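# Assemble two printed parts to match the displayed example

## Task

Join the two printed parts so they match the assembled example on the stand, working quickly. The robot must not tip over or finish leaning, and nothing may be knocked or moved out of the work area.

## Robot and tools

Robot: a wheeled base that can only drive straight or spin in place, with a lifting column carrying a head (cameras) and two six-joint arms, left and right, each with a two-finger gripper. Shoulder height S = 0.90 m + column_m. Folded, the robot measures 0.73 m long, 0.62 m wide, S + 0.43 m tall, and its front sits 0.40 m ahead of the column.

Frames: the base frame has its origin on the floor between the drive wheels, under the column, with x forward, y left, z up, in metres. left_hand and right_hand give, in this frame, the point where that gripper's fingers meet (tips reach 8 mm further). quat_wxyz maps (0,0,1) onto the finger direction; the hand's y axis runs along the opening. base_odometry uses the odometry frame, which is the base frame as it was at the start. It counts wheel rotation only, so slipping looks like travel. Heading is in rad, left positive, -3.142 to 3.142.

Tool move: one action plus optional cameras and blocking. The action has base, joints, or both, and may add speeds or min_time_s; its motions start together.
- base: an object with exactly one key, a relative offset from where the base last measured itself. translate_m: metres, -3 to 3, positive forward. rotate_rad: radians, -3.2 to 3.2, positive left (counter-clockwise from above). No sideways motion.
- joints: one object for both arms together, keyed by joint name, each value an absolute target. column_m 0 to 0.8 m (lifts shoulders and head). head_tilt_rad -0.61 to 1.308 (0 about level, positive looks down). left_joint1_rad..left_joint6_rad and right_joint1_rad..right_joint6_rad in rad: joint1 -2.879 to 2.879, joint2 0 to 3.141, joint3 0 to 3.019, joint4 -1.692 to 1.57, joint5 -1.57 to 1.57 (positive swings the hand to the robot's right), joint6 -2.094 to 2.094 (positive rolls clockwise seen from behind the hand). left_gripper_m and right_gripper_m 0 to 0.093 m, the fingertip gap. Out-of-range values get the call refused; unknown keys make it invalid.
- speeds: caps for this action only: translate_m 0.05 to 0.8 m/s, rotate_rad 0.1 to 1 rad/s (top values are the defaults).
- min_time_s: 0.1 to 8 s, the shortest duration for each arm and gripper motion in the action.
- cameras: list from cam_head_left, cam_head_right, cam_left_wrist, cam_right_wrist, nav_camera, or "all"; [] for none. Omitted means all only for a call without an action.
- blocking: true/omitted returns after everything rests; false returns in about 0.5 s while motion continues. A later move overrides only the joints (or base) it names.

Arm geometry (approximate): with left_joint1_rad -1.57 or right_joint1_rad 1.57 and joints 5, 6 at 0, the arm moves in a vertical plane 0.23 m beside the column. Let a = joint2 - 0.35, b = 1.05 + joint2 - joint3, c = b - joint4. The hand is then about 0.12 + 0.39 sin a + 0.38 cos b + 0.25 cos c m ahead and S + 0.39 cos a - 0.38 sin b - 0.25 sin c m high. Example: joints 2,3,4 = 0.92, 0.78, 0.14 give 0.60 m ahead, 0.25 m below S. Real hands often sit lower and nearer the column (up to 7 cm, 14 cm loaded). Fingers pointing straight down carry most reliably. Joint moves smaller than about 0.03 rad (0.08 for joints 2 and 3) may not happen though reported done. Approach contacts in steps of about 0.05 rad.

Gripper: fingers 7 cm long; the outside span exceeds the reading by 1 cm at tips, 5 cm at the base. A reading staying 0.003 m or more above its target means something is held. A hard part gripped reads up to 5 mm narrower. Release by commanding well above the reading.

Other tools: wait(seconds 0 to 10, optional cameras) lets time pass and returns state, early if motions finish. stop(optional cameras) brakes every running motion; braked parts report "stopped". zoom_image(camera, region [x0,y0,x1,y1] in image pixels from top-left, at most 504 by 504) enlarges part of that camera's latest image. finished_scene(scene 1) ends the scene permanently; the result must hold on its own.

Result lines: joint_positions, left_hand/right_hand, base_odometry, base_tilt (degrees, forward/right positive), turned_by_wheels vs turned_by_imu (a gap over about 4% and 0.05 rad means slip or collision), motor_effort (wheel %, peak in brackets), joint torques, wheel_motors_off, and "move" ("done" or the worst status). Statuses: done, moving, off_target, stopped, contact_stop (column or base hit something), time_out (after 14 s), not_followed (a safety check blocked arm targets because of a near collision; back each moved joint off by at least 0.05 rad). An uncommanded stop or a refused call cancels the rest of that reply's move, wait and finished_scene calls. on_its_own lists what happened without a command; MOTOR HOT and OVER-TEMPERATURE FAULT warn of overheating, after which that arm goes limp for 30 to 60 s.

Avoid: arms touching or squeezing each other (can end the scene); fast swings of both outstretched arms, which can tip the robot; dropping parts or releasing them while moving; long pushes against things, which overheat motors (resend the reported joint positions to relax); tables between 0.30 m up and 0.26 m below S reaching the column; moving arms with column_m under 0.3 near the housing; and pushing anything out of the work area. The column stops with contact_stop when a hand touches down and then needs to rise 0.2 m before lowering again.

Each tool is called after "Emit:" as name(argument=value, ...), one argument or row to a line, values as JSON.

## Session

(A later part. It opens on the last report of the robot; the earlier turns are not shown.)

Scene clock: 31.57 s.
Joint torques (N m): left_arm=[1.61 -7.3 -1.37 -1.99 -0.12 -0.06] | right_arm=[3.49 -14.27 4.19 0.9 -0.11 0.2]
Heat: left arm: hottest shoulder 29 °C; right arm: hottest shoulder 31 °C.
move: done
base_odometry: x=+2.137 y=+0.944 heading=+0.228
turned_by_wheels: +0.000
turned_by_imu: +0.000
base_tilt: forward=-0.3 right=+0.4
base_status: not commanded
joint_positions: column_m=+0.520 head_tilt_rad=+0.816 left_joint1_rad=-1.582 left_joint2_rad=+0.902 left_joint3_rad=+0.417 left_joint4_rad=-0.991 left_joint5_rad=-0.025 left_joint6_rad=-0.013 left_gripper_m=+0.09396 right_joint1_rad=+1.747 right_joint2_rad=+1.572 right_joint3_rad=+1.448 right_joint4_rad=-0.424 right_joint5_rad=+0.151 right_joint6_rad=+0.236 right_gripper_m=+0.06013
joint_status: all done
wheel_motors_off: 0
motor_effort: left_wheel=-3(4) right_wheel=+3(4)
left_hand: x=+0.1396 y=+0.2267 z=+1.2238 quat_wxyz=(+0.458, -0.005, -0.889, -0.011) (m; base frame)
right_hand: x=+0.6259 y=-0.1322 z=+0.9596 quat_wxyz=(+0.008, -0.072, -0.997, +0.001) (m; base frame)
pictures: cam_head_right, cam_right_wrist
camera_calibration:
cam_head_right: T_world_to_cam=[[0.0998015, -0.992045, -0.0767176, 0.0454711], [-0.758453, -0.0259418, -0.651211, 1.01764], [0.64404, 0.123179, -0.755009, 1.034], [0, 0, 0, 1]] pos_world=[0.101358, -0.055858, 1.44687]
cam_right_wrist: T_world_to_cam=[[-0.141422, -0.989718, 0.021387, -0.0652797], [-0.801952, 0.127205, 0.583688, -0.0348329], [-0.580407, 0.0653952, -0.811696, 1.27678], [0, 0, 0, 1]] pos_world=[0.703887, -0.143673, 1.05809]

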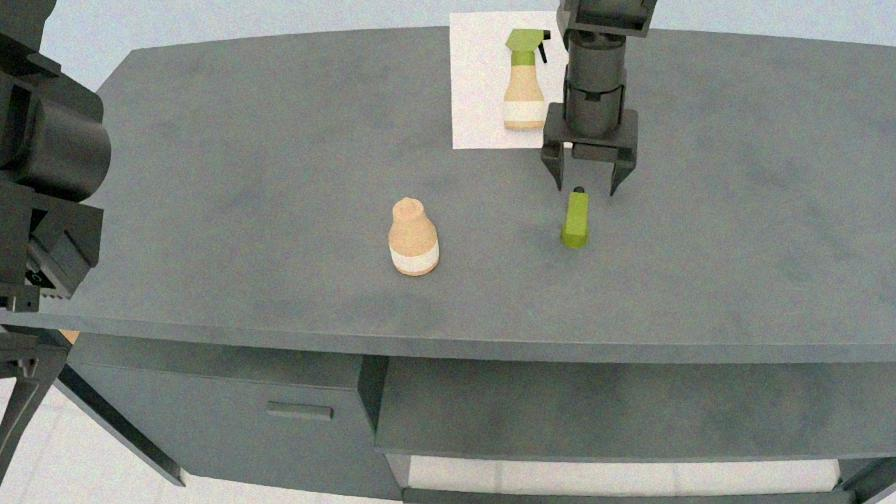

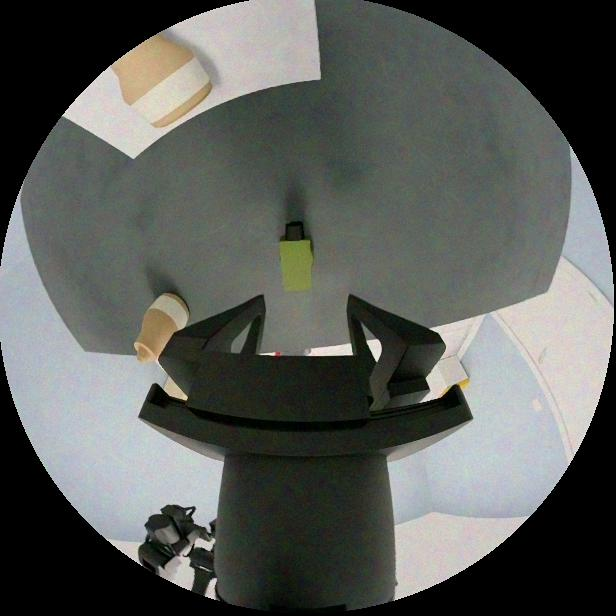

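Emit:
move(
  joints={"right_joint5_rad": 0.11},
  cameras=[],
)

Emit:
move(
  joints={"column_m": 0.461},
  cameras=["cam_right_wrist", "cam_head_right", "cam_head_left"],
)

Emit:
zoom_image(
  camera="cam_right_wrist",
  region=[190, 160, 430, 400],
)

Emit:
zoom_image(
  camera="cam_head_right",
  region=[520, 120, 640, 240],
)

Emit:
zoom_image(
  camera="cam_head_left",
  region=[600, 120, 720, 240],
)

Scene clock: 34.87 s.
Joint torques (N m): left_arm=[1.67 -7.41 -1.37 -1.96 -0.12 -0.06] | right_arm=[3.55 -14.27 4.19 0.9 -0.18 0.2]
Heat: left arm: hottest shoulder 29 °C; right arm: hottest shoulder 31 °C.
move: done
base_odometry: x=+2.137 y=+0.944 heading=+0.228
turned_by_wheels: +0.000
turned_by_imu: +0.000
base_tilt: forward=-0.3 right=+0.4
base_status: not commanded
joint_positions: column_m=+0.520 head_tilt_rad=+0.816 left_joint1_rad=-1.582 left_joint2_rad=+0.902 left_joint3_rad=+0.417 left_joint4_rad=-0.991 left_joint5_rad=-0.025 left_joint6_rad=-0.013 left_gripper_m=+0.09396 right_joint1_rad=+1.747 right_joint2_rad=+1.572 right_joint3_rad=+1.448 right_joint4_rad=-0.424 right_joint5_rad=+0.113 right_joint6_rad=+0.236 right_gripper_m=+0.06013
joint_status: all done
wheel_motors_off: 0
motor_effort: left_wheel=-3(4) right_wheel=+3(4)
left_hand: x=+0.1396 y=+0.2267 z=+1.2238 quat_wxyz=(+0.458, -0.005, -0.889, -0.011) (m; base frame)
right_hand: x=+0.6253 y=-0.1256 z=+0.9598 quat_wxyz=(+0.012, -0.073, -0.997, -0.018) (m; base frame)
pictures: none
No camera images: "cameras" was empty.

Scene clock: 36.23 s.
Joint torques (N m): left_arm=[1.61 -7.36 -1.37 -1.98 -0.11 -0.06] | right_arm=[3.49 -14.27 4.19 0.9 -0.18 0.2]
Heat: left arm: hottest shoulder 29 °C; right arm: hottest shoulder 31 °C.
move: done
base_odometry: x=+2.137 y=+0.944 heading=+0.228
turned_by_wheels: +0.000
turned_by_imu: +0.000
base_tilt: forward=-0.2 right=+0.4
base_status: not commanded
joint_positions: column_m=+0.461 head_tilt_rad=+0.816 left_joint1_rad=-1.582 left_joint2_rad=+0.902 left_joint3_rad=+0.417 left_joint4_rad=-0.991 left_joint5_rad=-0.025 left_joint6_rad=-0.013 left_gripper_m=+0.09396 right_joint1_rad=+1.747 right_joint2_rad=+1.572 right_joint3_rad=+1.448 right_joint4_rad=-0.424 right_joint5_rad=+0.113 right_joint6_rad=+0.236 right_gripper_m=+0.06013
joint_status: all done
wheel_motors_off: 0
motor_effort: left_wheel=-3(4) right_wheel=+2(4)
left_hand: x=+0.1396 y=+0.2267 z=+1.1648 quat_wxyz=(+0.458, -0.005, -0.889, -0.011) (m; base frame)
right_hand: x=+0.6253 y=-0.1256 z=+0.9007 quat_wxyz=(+0.012, -0.073, -0.997, -0.018) (m; base frame)
pictures: cam_head_left, cam_head_right, cam_right_wrist
camera_calibration:
cam_head_left: T_world_to_cam=[[0.0964989, -0.99228, -0.0779006, 0.162252], [-0.758605, -0.0226538, -0.651157, 0.979289], [0.644366, 0.121932, -0.754934, 0.989413], [0, 0, 0, 1]] pos_world=[0.0896923, 0.0625428, 1.39725]
cam_head_right: T_world_to_cam=[[0.0998015, -0.992045, -0.0767176, 0.0409371], [-0.758453, -0.0259418, -0.651211, 0.979157], [0.64404, 0.123179, -0.755009, 0.989381], [0, 0, 0, 1]] pos_world=[0.101358, -0.055858, 1.38777]
cam_right_wrist: T_world_to_cam=[[-0.142083, -0.989724, -0.0161044, -0.0232901], [-0.799848, 0.10521, 0.59091, -0.0124304], [-0.583144, 0.0968394, -0.806577, 1.22927], [0, 0, 0, 1]] pos_world=[0.703588, -0.140784, 0.998469]

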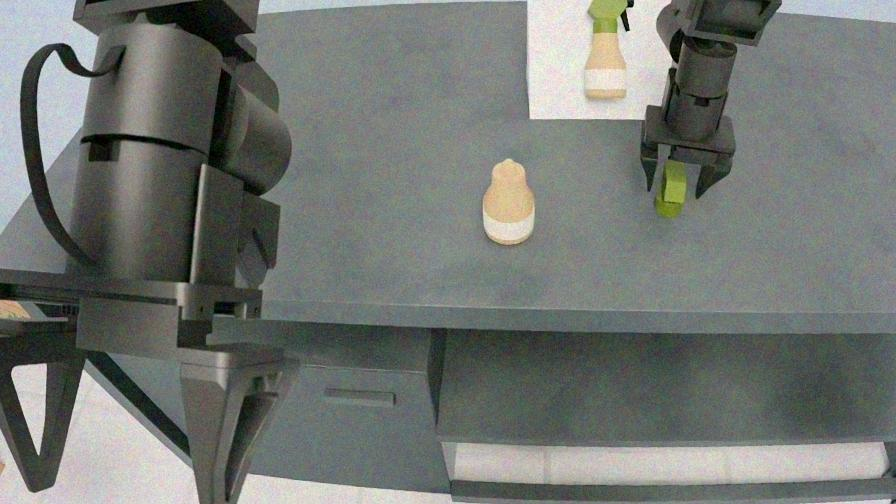

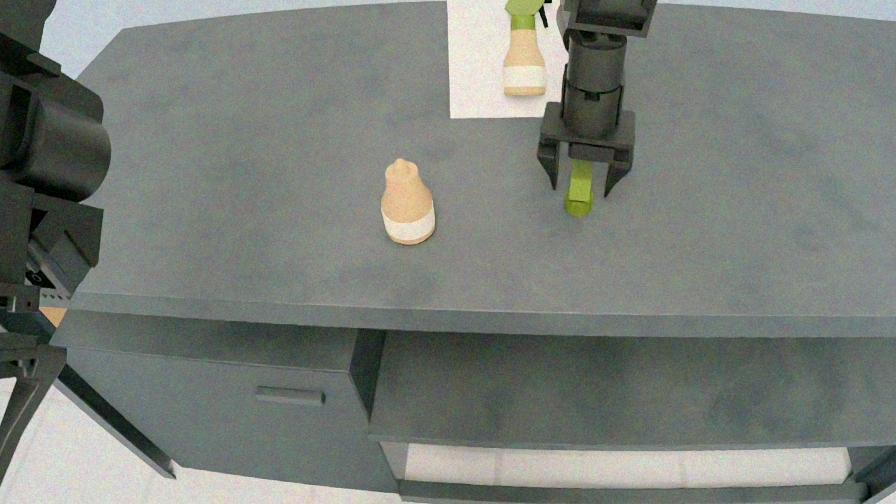

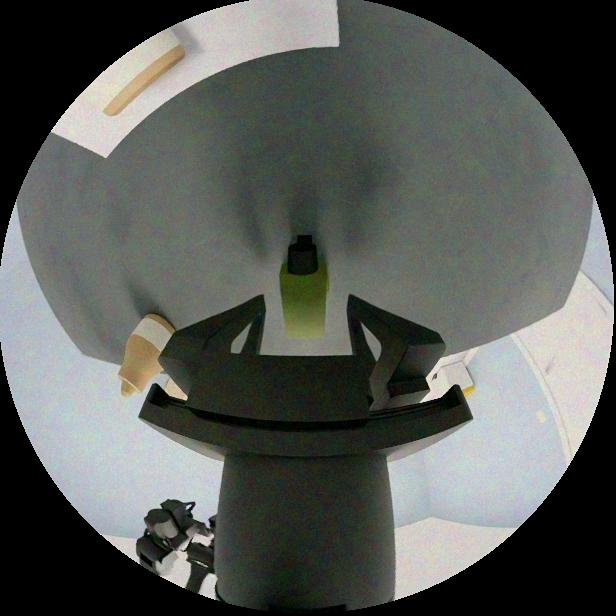

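Scaled by 2.100 from the camera's 616x616 image, which has a finer 880x880 frame.

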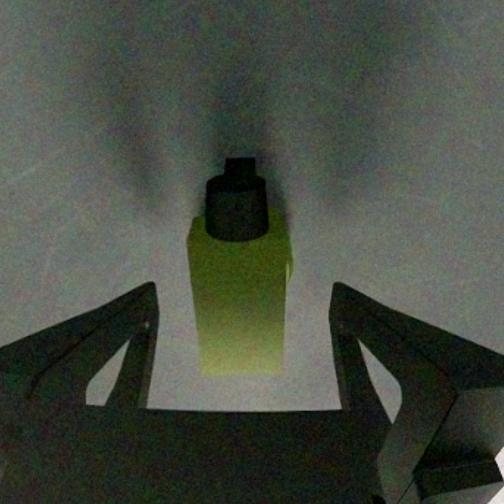

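Scaled by 4.200.

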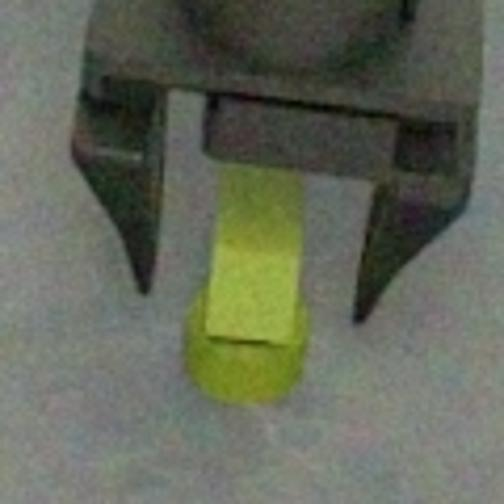

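Scaled by 4.200.

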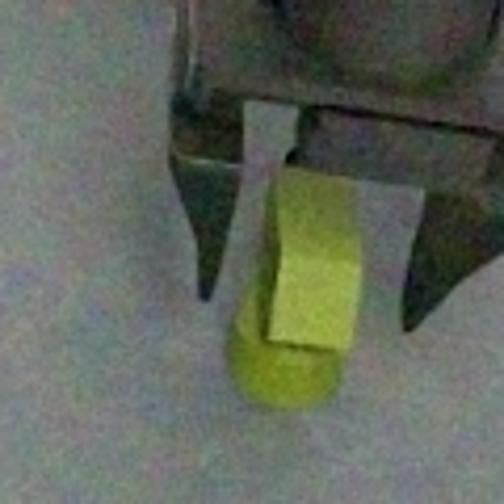

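Emit:
move(
  joints={"right_gripper_m": 0.014},
  min_time_s=1.5,
  cameras=["cam_right_wrist"],
)

Emit:
move(
  joints={"column_m": 0.6},
  cameras=["cam_right_wrist", "cam_head_right", "cam_head_left"],
)

Emit:
zoom_image(
  camera="cam_right_wrist",
  region=[190, 160, 430, 400],
)

Emit:
zoom_image(
  camera="cam_head_right",
  region=[500, 80, 660, 240],
)

Emit:
zoom_image(
  camera="cam_head_left",
  region=[600, 80, 760, 240],
)

Scene clock: 39.00 s.
Joint torques (N m): left_arm=[1.67 -7.47 -1.36 -1.96 -0.11 -0.06] | right_arm=[3.49 -14.27 4.21 0.9 -0.18 0.2]
Heat: left arm: hottest shoulder 29 °C; right arm: hottest shoulder 31 °C.
move: off_target
base_odometry: x=+2.137 y=+0.944 heading=+0.228
turned_by_wheels: +0.000
turned_by_imu: +0.000
base_tilt: forward=-0.3 right=+0.4
base_status: not commanded
joint_positions: column_m=+0.461 head_tilt_rad=+0.816 left_joint1_rad=-1.582 left_joint2_rad=+0.902 left_joint3_rad=+0.417 left_joint4_rad=-0.991 left_joint5_rad=-0.025 left_joint6_rad=-0.013 left_gripper_m=+0.09396 right_joint1_rad=+1.747 right_joint2_rad=+1.572 right_joint3_rad=+1.448 right_joint4_rad=-0.424 right_joint5_rad=+0.113 right_joint6_rad=+0.236 right_gripper_m=+0.02405
joint_status: right_gripper_m off_target (ended at +0.02407, target +0.01400)
wheel_motors_off: 0
motor_effort: left_wheel=-3(4) right_wheel=+3(3)
left_hand: x=+0.1396 y=+0.2267 z=+1.1648 quat_wxyz=(+0.458, -0.005, -0.889, -0.011) (m; base frame)
right_hand: x=+0.6253 y=-0.1256 z=+0.9007 quat_wxyz=(+0.012, -0.073, -0.997, -0.018) (m; base frame)
pictures: cam_right_wrist
camera_calibration:
cam_right_wrist: T_world_to_cam=[[-0.142083, -0.989724, -0.0161044, -0.0232901], [-0.799848, 0.10521, 0.59091, -0.0124304], [-0.583144, 0.0968394, -0.806577, 1.22927], [0, 0, 0, 1]] pos_world=[0.703588, -0.140784, 0.998469]

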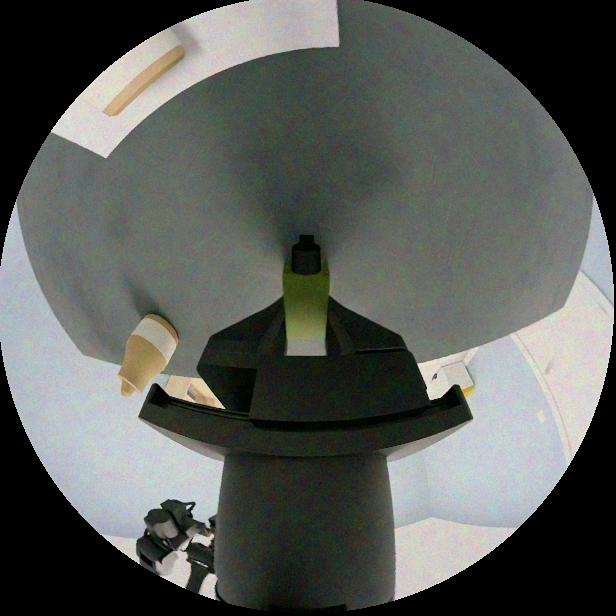

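Scene clock: 41.40 s.
Joint torques (N m): left_arm=[1.67 -7.47 -1.4 -1.98 -0.12 -0.06] | right_arm=[3.55 -14.27 4.19 0.9 -0.17 0.2]
Heat: left arm: hottest shoulder 29 °C; right arm: hottest shoulder 32 °C.
move: done
base_odometry: x=+2.137 y=+0.944 heading=+0.228
turned_by_wheels: +0.000
turned_by_imu: +0.000
base_tilt: forward=-0.2 right=+0.4
base_status: not commanded
joint_positions: column_m=+0.600 head_tilt_rad=+0.816 left_joint1_rad=-1.582 left_joint2_rad=+0.902 left_joint3_rad=+0.417 left_joint4_rad=-0.991 left_joint5_rad=-0.025 left_joint6_rad=-0.013 left_gripper_m=+0.09396 right_joint1_rad=+1.747 right_joint2_rad=+1.572 right_joint3_rad=+1.448 right_joint4_rad=-0.424 right_joint5_rad=+0.113 right_joint6_rad=+0.236 right_gripper_m=+0.02405
joint_status: all done
wheel_motors_off: 0
motor_effort: left_wheel=-3(4) right_wheel=+3(4)
left_hand: x=+0.1396 y=+0.2267 z=+1.3037 quat_wxyz=(+0.458, -0.005, -0.889, -0.011) (m; base frame)
right_hand: x=+0.6251 y=-0.1255 z=+1.0394 quat_wxyz=(+0.012, -0.073, -0.997, -0.018) (m; base frame)
pictures: cam_head_left, cam_head_right, cam_right_wrist
camera_calibration:
cam_head_left: T_world_to_cam=[[0.0964989, -0.99228, -0.0779006, 0.173072], [-0.758605, -0.0226538, -0.651157, 1.06973], [0.644366, 0.121932, -0.754934, 1.09427], [0, 0, 0, 1]] pos_world=[0.0896923, 0.0625428, 1.53615]
cam_head_right: T_world_to_cam=[[0.0998015, -0.992045, -0.0767176, 0.0515931], [-0.758453, -0.0259418, -0.651211, 1.06961], [0.64404, 0.123179, -0.755009, 1.09425], [0, 0, 0, 1]] pos_world=[0.101358, -0.055858, 1.52667]
cam_right_wrist: T_world_to_cam=[[-0.141961, -0.989742, -0.0160282, -0.0212472], [-0.799618, 0.105116, 0.591238, -0.0949575], [-0.583488, 0.0967491, -0.806338, 1.34096], [0, 0, 0, 1]] pos_world=[0.703488, -0.140784, 1.13707]

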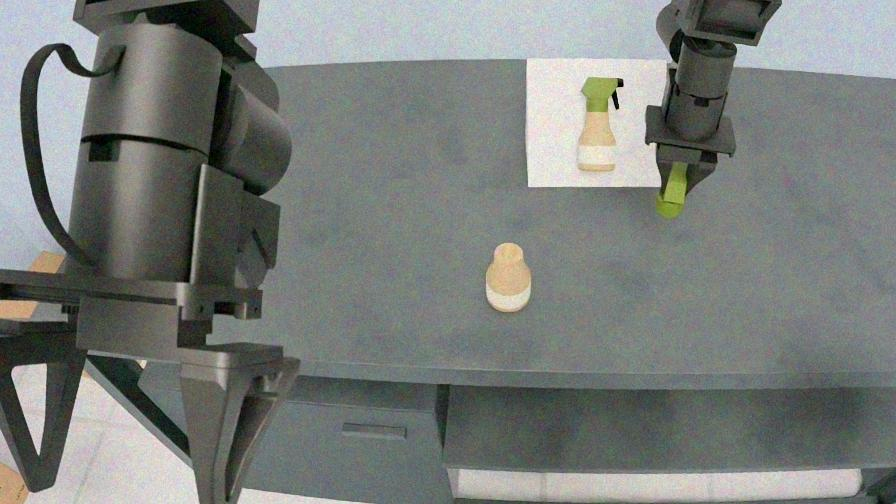

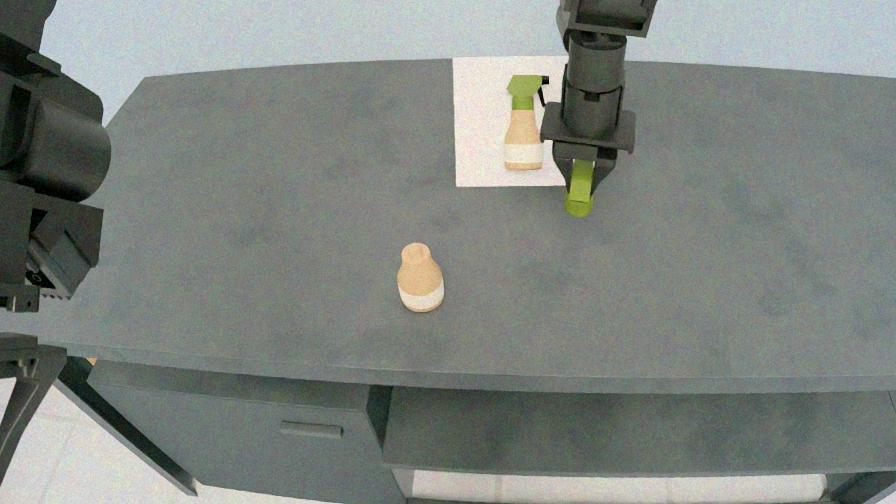

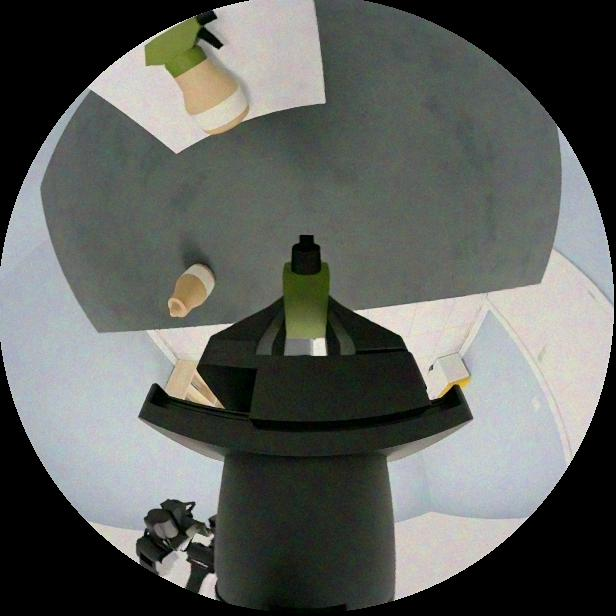

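Scaled by 2.100 from the camera's 616x616 image, which has a finer 880x880 frame.

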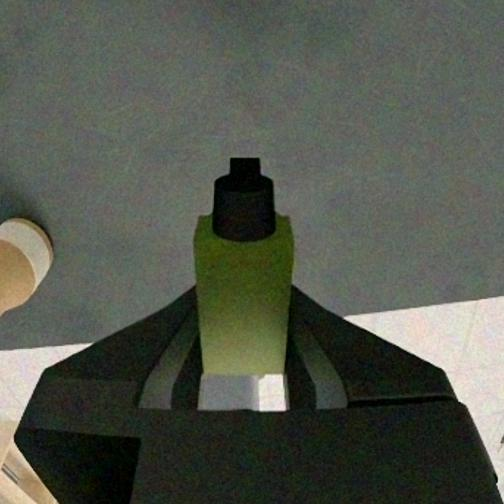

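Scaled by 3.150.

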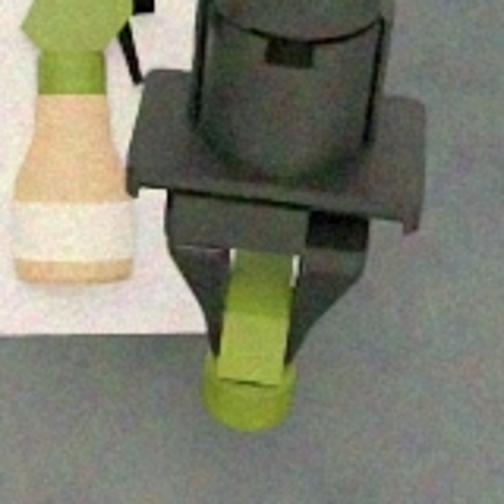

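Scaled by 3.150.

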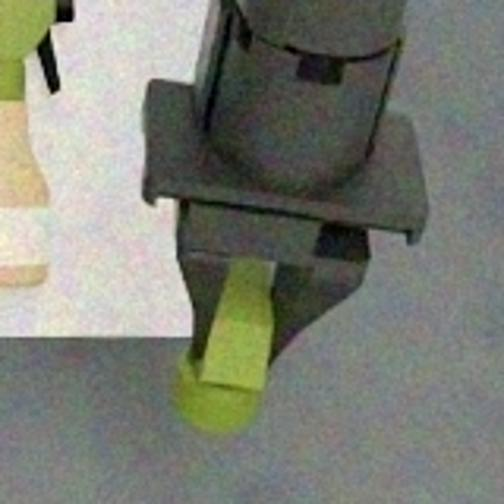

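Emit:
move(
  joints={"column_m": 0.64, "right_joint1_rad": 2.12, "right_joint2_rad": 1.731, "right_joint3_rad": 1.54, "right_joint4_rad": -0.415, "right_joint5_rad": 0.44, "right_joint6_rad": 0.449},
  min_time_s=2,
  cameras=["cam_right_wrist", "cam_head_right", "cam_head_left"],
)

Emit:
zoom_image(
  camera="cam_right_wrist",
  region=[190, 160, 430, 400],
)

Emit:
zoom_image(
  camera="cam_head_right",
  region=[320, 160, 480, 320],
)

Emit:
zoom_image(
  camera="cam_head_left",
  region=[430, 160, 590, 320],
)

Scene clock: 47.63 s.
Joint torques (N m): left_arm=[1.67 -7.53 -1.36 -1.98 -0.12 -0.06] | right_arm=[9.17 -12.34 5.48 0.98 0.09 0.25]
Heat: left arm: hottest shoulder 29 °C; right arm: hottest shoulder 32 °C.
move: done
base_odometry: x=+2.137 y=+0.944 heading=+0.228
turned_by_wheels: +0.000
turned_by_imu: +0.000
base_tilt: forward=-0.2 right=+0.4
base_status: not commanded
joint_positions: column_m=+0.640 head_tilt_rad=+0.816 left_joint1_rad=-1.582 left_joint2_rad=+0.902 left_joint3_rad=+0.417 left_joint4_rad=-0.991 left_joint5_rad=-0.025 left_joint6_rad=-0.013 left_gripper_m=+0.09396 right_joint1_rad=+2.104 right_joint2_rad=+1.727 right_joint3_rad=+1.513 right_joint4_rad=-0.424 right_joint5_rad=+0.437 right_joint6_rad=+0.434 right_gripper_m=+0.02405
joint_status: all done
wheel_motors_off: 0
motor_effort: left_wheel=-3(4) right_wheel=+3(4)
left_hand: x=+0.1396 y=+0.2267 z=+1.3437 quat_wxyz=(+0.458, -0.005, -0.889, -0.011) (m; base frame)
right_hand: x=+0.5617 y=+0.0707 z=+1.0734 quat_wxyz=(+0.023, -0.063, -0.998, -0.002) (m; base frame)
pictures: cam_head_left, cam_head_right, cam_right_wrist
camera_calibration:
cam_head_left: T_world_to_cam=[[0.0964989, -0.99228, -0.0779006, 0.176188], [-0.758605, -0.0226538, -0.651157, 1.09578], [0.644366, 0.121932, -0.754934, 1.12447], [0, 0, 0, 1]] pos_world=[0.0896923, 0.0625428, 1.57615]
cam_head_right: T_world_to_cam=[[0.0998015, -0.992045, -0.0767176, 0.0546618], [-0.758453, -0.0259418, -0.651211, 1.09566], [0.64404, 0.123179, -0.755009, 1.12445], [0, 0, 0, 1]] pos_world=[0.101358, -0.055858, 1.56667]
cam_right_wrist: T_world_to_cam=[[-0.122968, -0.992245, 0.0181257, 0.117412], [-0.78698, 0.108624, 0.607341, -0.211047], [-0.6046, 0.0604191, -0.794234, 1.31385], [0, 0, 0, 1]] pos_world=[0.642701, 0.0600448, 1.16955]

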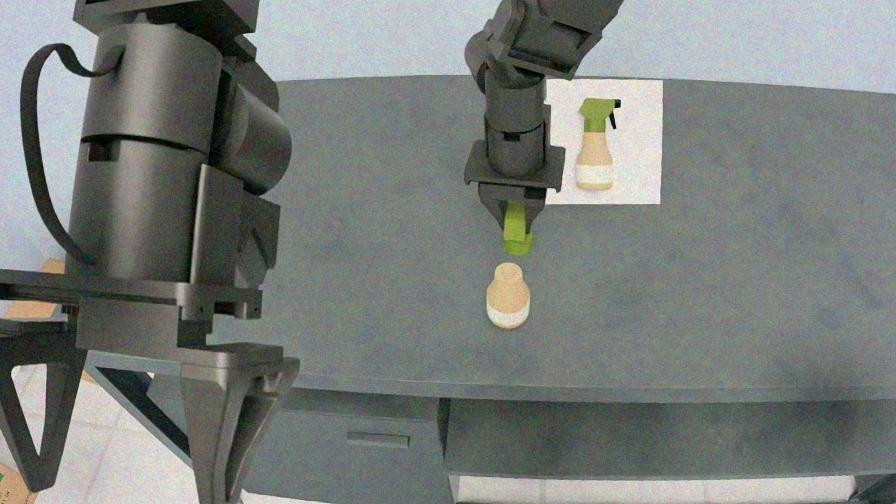

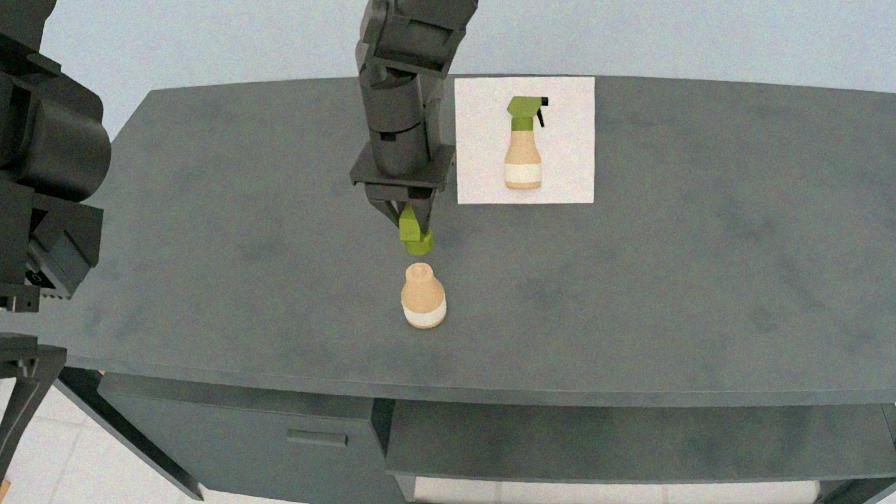

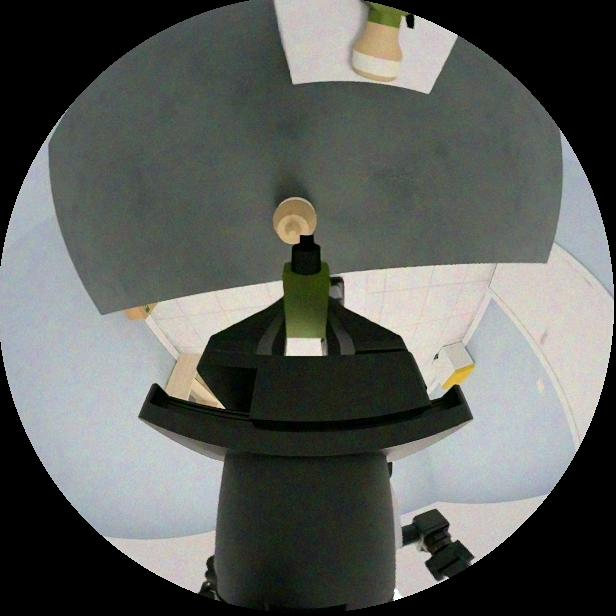

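Scaled by 2.100 from the camera's 616x616 image, which has a finer 880x880 frame.

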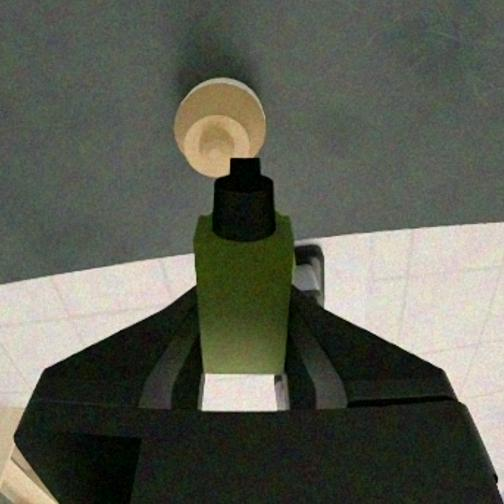

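Scaled by 3.150.

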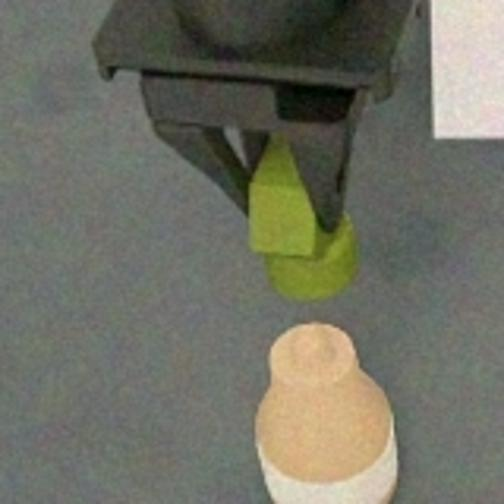

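Scaled by 3.150.

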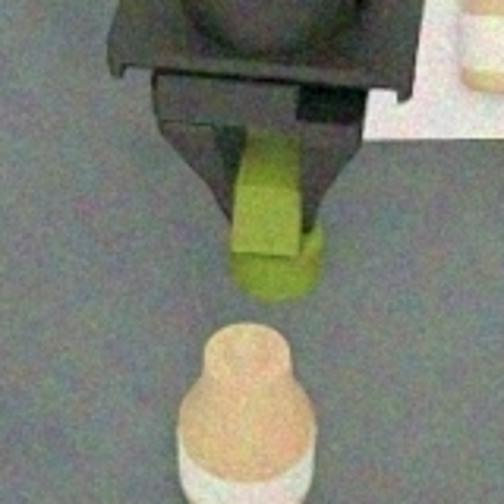

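Emit:
move(
  joints={"right_joint1_rad": 2.13, "right_joint2_rad": 1.742, "right_joint3_rad": 1.59, "right_joint4_rad": -0.43, "right_joint5_rad": 0.395},
  cameras=["cam_right_wrist", "cam_head_right", "cam_head_left"],
)

Emit:
zoom_image(
  camera="cam_right_wrist",
  region=[190, 160, 430, 400],
)

Emit:
zoom_image(
  camera="cam_head_right",
  region=[360, 200, 480, 320],
)

Emit:
zoom_image(
  camera="cam_head_left",
  region=[460, 200, 580, 320],
)

Scene clock: 53.53 s.
Joint torques (N m): left_arm=[1.67 -7.36 -1.32 -1.98 -0.12 -0.06] | right_arm=[9.58 -13.22 5.11 0.51 -0.16 0.24]
Heat: left arm: hottest shoulder 29 °C; right arm: hottest shoulder 32 °C.
move: done
base_odometry: x=+2.137 y=+0.944 heading=+0.228
turned_by_wheels: +0.000
turned_by_imu: +0.000
base_tilt: forward=-0.3 right=+0.4
base_status: not commanded
joint_positions: column_m=+0.640 head_tilt_rad=+0.816 left_joint1_rad=-1.582 left_joint2_rad=+0.902 left_joint3_rad=+0.417 left_joint4_rad=-0.991 left_joint5_rad=-0.025 left_joint6_rad=-0.013 left_gripper_m=+0.09396 right_joint1_rad=+2.112 right_joint2_rad=+1.746 right_joint3_rad=+1.572 right_joint4_rad=-0.427 right_joint5_rad=+0.397 right_joint6_rad=+0.434 right_gripper_m=+0.02405
joint_status: all done
wheel_motors_off: 0
motor_effort: left_wheel=-4(4) right_wheel=+3(4)
left_hand: x=+0.1396 y=+0.2267 z=+1.3437 quat_wxyz=(+0.458, -0.005, -0.889, -0.011) (m; base frame)
right_hand: x=+0.5813 y=+0.0904 z=+1.0745 quat_wxyz=(+0.015, -0.069, -0.997, -0.029) (m; base frame)
pictures: cam_head_left, cam_head_right, cam_right_wrist
camera_calibration:
cam_head_left: T_world_to_cam=[[0.0964989, -0.99228, -0.0779006, 0.176188], [-0.758605, -0.0226538, -0.651157, 1.09578], [0.644366, 0.121932, -0.754934, 1.12447], [0, 0, 0, 1]] pos_world=[0.0896923, 0.0625428, 1.57615]
cam_head_right: T_world_to_cam=[[0.0998015, -0.992045, -0.0767176, 0.0546618], [-0.758453, -0.0259418, -0.651211, 1.09566], [0.64404, 0.123179, -0.755009, 1.12445], [0, 0, 0, 1]] pos_world=[0.101358, -0.055858, 1.56667]
cam_right_wrist: T_world_to_cam=[[-0.135804, -0.989997, -0.0382393, 0.207144], [-0.797328, 0.086302, 0.597344, -0.179567], [-0.588068, 0.111611, -0.801073, 1.31844], [0, 0, 0, 1]] pos_world=[0.660292, 0.0734166, 1.17135]

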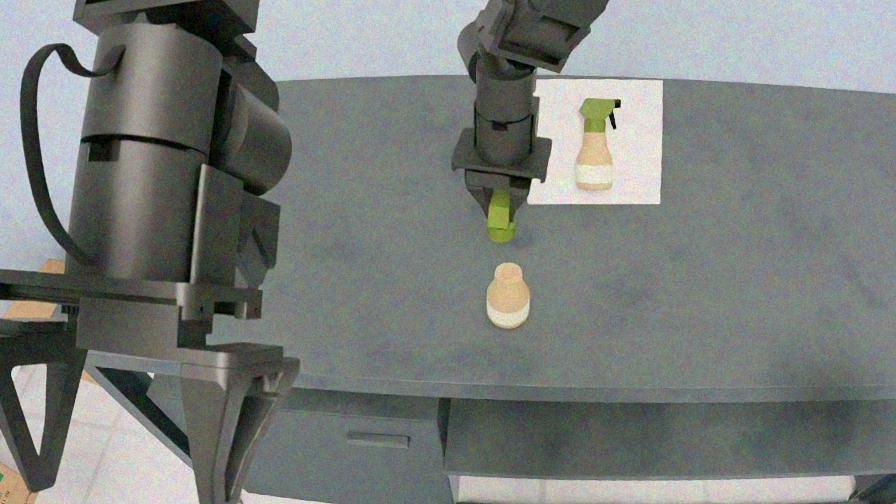

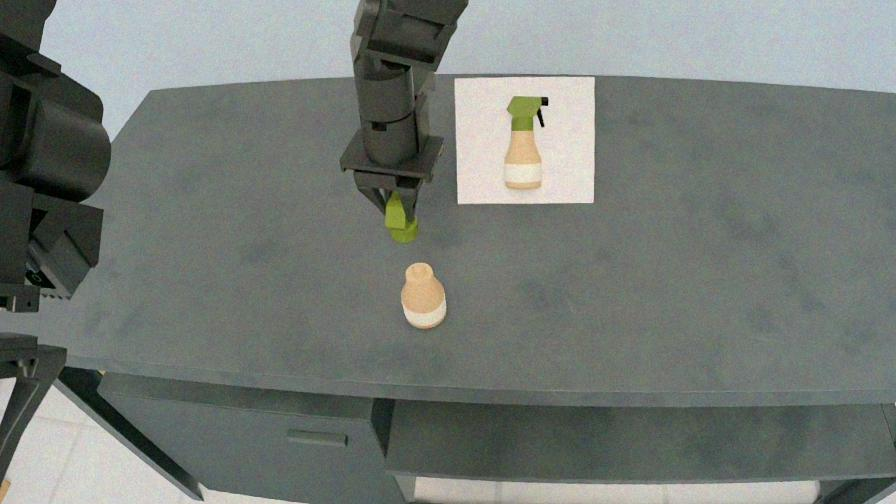

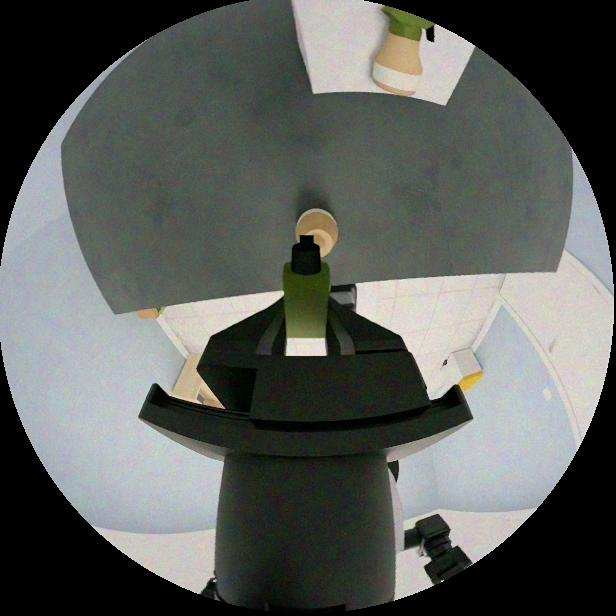

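Scaled by 2.100 from the camera's 616x616 image, which has a finer 880x880 frame.

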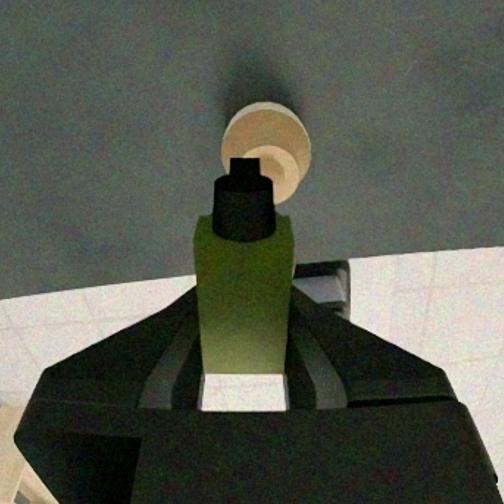

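Scaled by 4.200.

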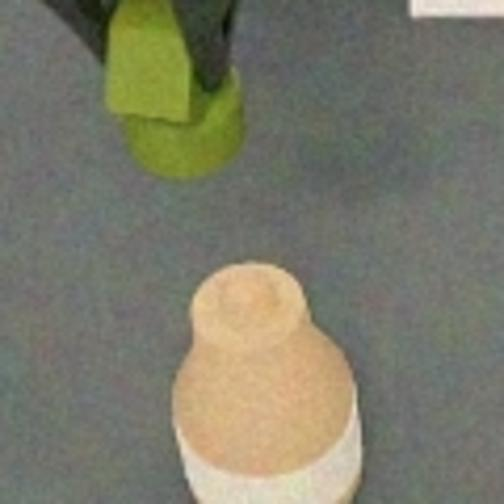

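Scaled by 4.200.

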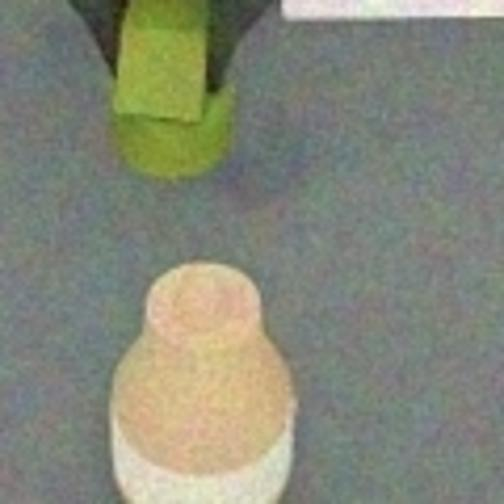

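Emit:
move(
  joints={"right_joint5_rad": 0.434},
  cameras=[],
)

Emit:
move(
  joints={"column_m": 0.595},
  cameras=["cam_right_wrist", "cam_head_right", "cam_head_left"],
)

Emit:
zoom_image(
  camera="cam_right_wrist",
  region=[190, 160, 430, 400],
)

Emit:
zoom_image(
  camera="cam_head_right",
  region=[360, 180, 480, 300],
)

Emit:
zoom_image(
  camera="cam_head_left",
  region=[460, 180, 580, 300],
)

Scene clock: 55.47 s.
Joint torques (N m): left_arm=[1.61 -7.41 -1.4 -1.98 -0.12 -0.06] | right_arm=[9.52 -13.27 5.09 0.51 0.04 0.25]
Heat: left arm: hottest shoulder 29 °C; right arm: hottest shoulder 32 °C.
move: done
base_odometry: x=+2.137 y=+0.944 heading=+0.228
turned_by_wheels: +0.000
turned_by_imu: +0.000
base_tilt: forward=-0.3 right=+0.4
base_status: not commanded
joint_positions: column_m=+0.640 head_tilt_rad=+0.816 left_joint1_rad=-1.582 left_joint2_rad=+0.902 left_joint3_rad=+0.417 left_joint4_rad=-0.991 left_joint5_rad=-0.025 left_joint6_rad=-0.013 left_gripper_m=+0.09396 right_joint1_rad=+2.112 right_joint2_rad=+1.746 right_joint3_rad=+1.572 right_joint4_rad=-0.427 right_joint5_rad=+0.432 right_joint6_rad=+0.435 right_gripper_m=+0.02405
joint_status: all done
wheel_motors_off: 0
motor_effort: left_wheel=-4(4) right_wheel=+3(3)
left_hand: x=+0.1396 y=+0.2267 z=+1.3437 quat_wxyz=(+0.458, -0.005, -0.889, -0.011) (m; base frame)
right_hand: x=+0.5831 y=+0.0846 z=+1.0742 quat_wxyz=(+0.009, -0.069, -0.997, -0.013) (m; base frame)
pictures: none
No camera images: "cameras" was empty.

Scene clock: 56.63 s.
Joint torques (N m): left_arm=[1.61 -7.41 -1.36 -1.96 -0.11 -0.05] | right_arm=[9.52 -13.39 5.04 0.51 0.04 0.25]
Heat: left arm: hottest shoulder 29 °C; right arm: hottest shoulder 32 °C.
move: done
base_odometry: x=+2.137 y=+0.944 heading=+0.228
turned_by_wheels: +0.000
turned_by_imu: +0.000
base_tilt: forward=-0.3 right=+0.4
base_status: not commanded
joint_positions: column_m=+0.595 head_tilt_rad=+0.815 left_joint1_rad=-1.582 left_joint2_rad=+0.902 left_joint3_rad=+0.417 left_joint4_rad=-0.991 left_joint5_rad=-0.025 left_joint6_rad=-0.013 left_gripper_m=+0.09396 right_joint1_rad=+2.113 right_joint2_rad=+1.746 right_joint3_rad=+1.572 right_joint4_rad=-0.427 right_joint5_rad=+0.432 right_joint6_rad=+0.435 right_gripper_m=+0.02405
joint_status: all done
wheel_motors_off: 0
motor_effort: left_wheel=-4(4) right_wheel=+3(4)
left_hand: x=+0.1396 y=+0.2267 z=+1.2988 quat_wxyz=(+0.458, -0.005, -0.889, -0.011) (m; base frame)
right_hand: x=+0.5830 y=+0.0849 z=+1.0294 quat_wxyz=(+0.009, -0.069, -0.997, -0.013) (m; base frame)
pictures: cam_head_left, cam_head_right, cam_right_wrist
camera_calibration:
cam_head_left: T_world_to_cam=[[0.096499, -0.992281, -0.0778885, 0.172672], [-0.758555, -0.0226525, -0.651215, 1.06663], [0.644424, 0.121924, -0.754886, 1.0905], [0, 0, 0, 1]] pos_world=[0.0896918, 0.0625429, 1.53125]
cam_head_right: T_world_to_cam=[[0.0998015, -0.992046, -0.0767053, 0.0512062], [-0.758404, -0.0259404, -0.651268, 1.06657], [0.644099, 0.123171, -0.754961, 1.09055], [0, 0, 0, 1]] pos_world=[0.101358, -0.055858, 1.52187]
cam_right_wrist: T_world_to_cam=[[-0.135596, -0.990739, -0.00700677, 0.167995], [-0.803293, 0.105796, 0.586112, -0.137444], [-0.579943, 0.085103, -0.8102, 1.29085], [0, 0, 0, 1]] pos_world=[0.660989, 0.0711253, 1.12758]

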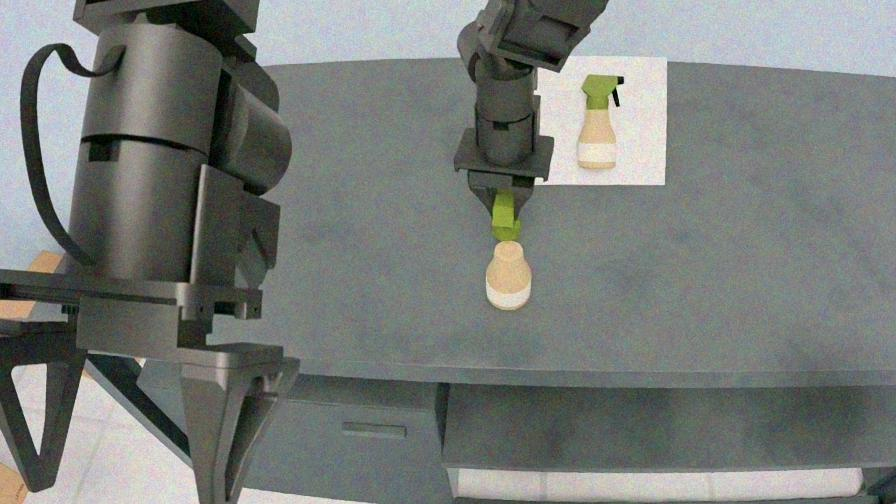

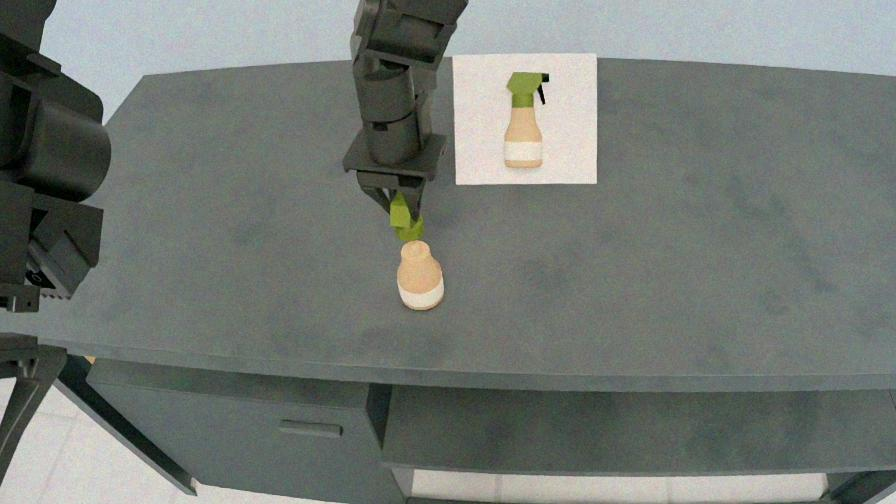

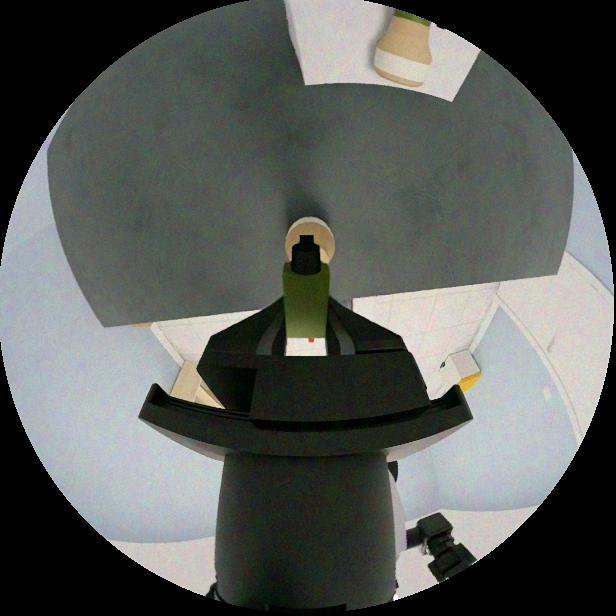

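Scaled by 2.100 from the camera's 616x616 image, which has a finer 880x880 frame.

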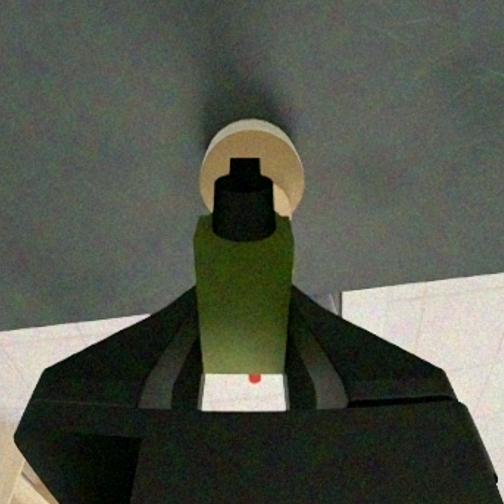

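Scaled by 4.200.

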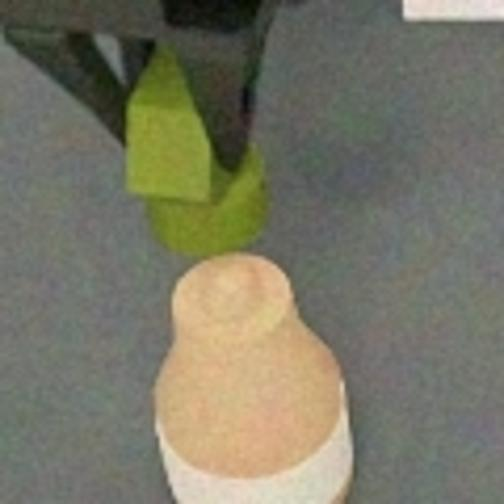

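Scaled by 4.200.

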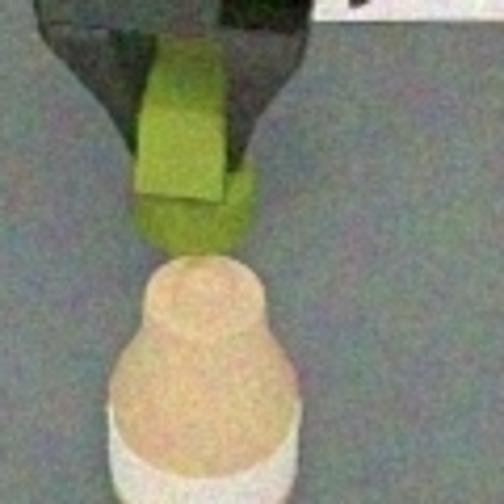

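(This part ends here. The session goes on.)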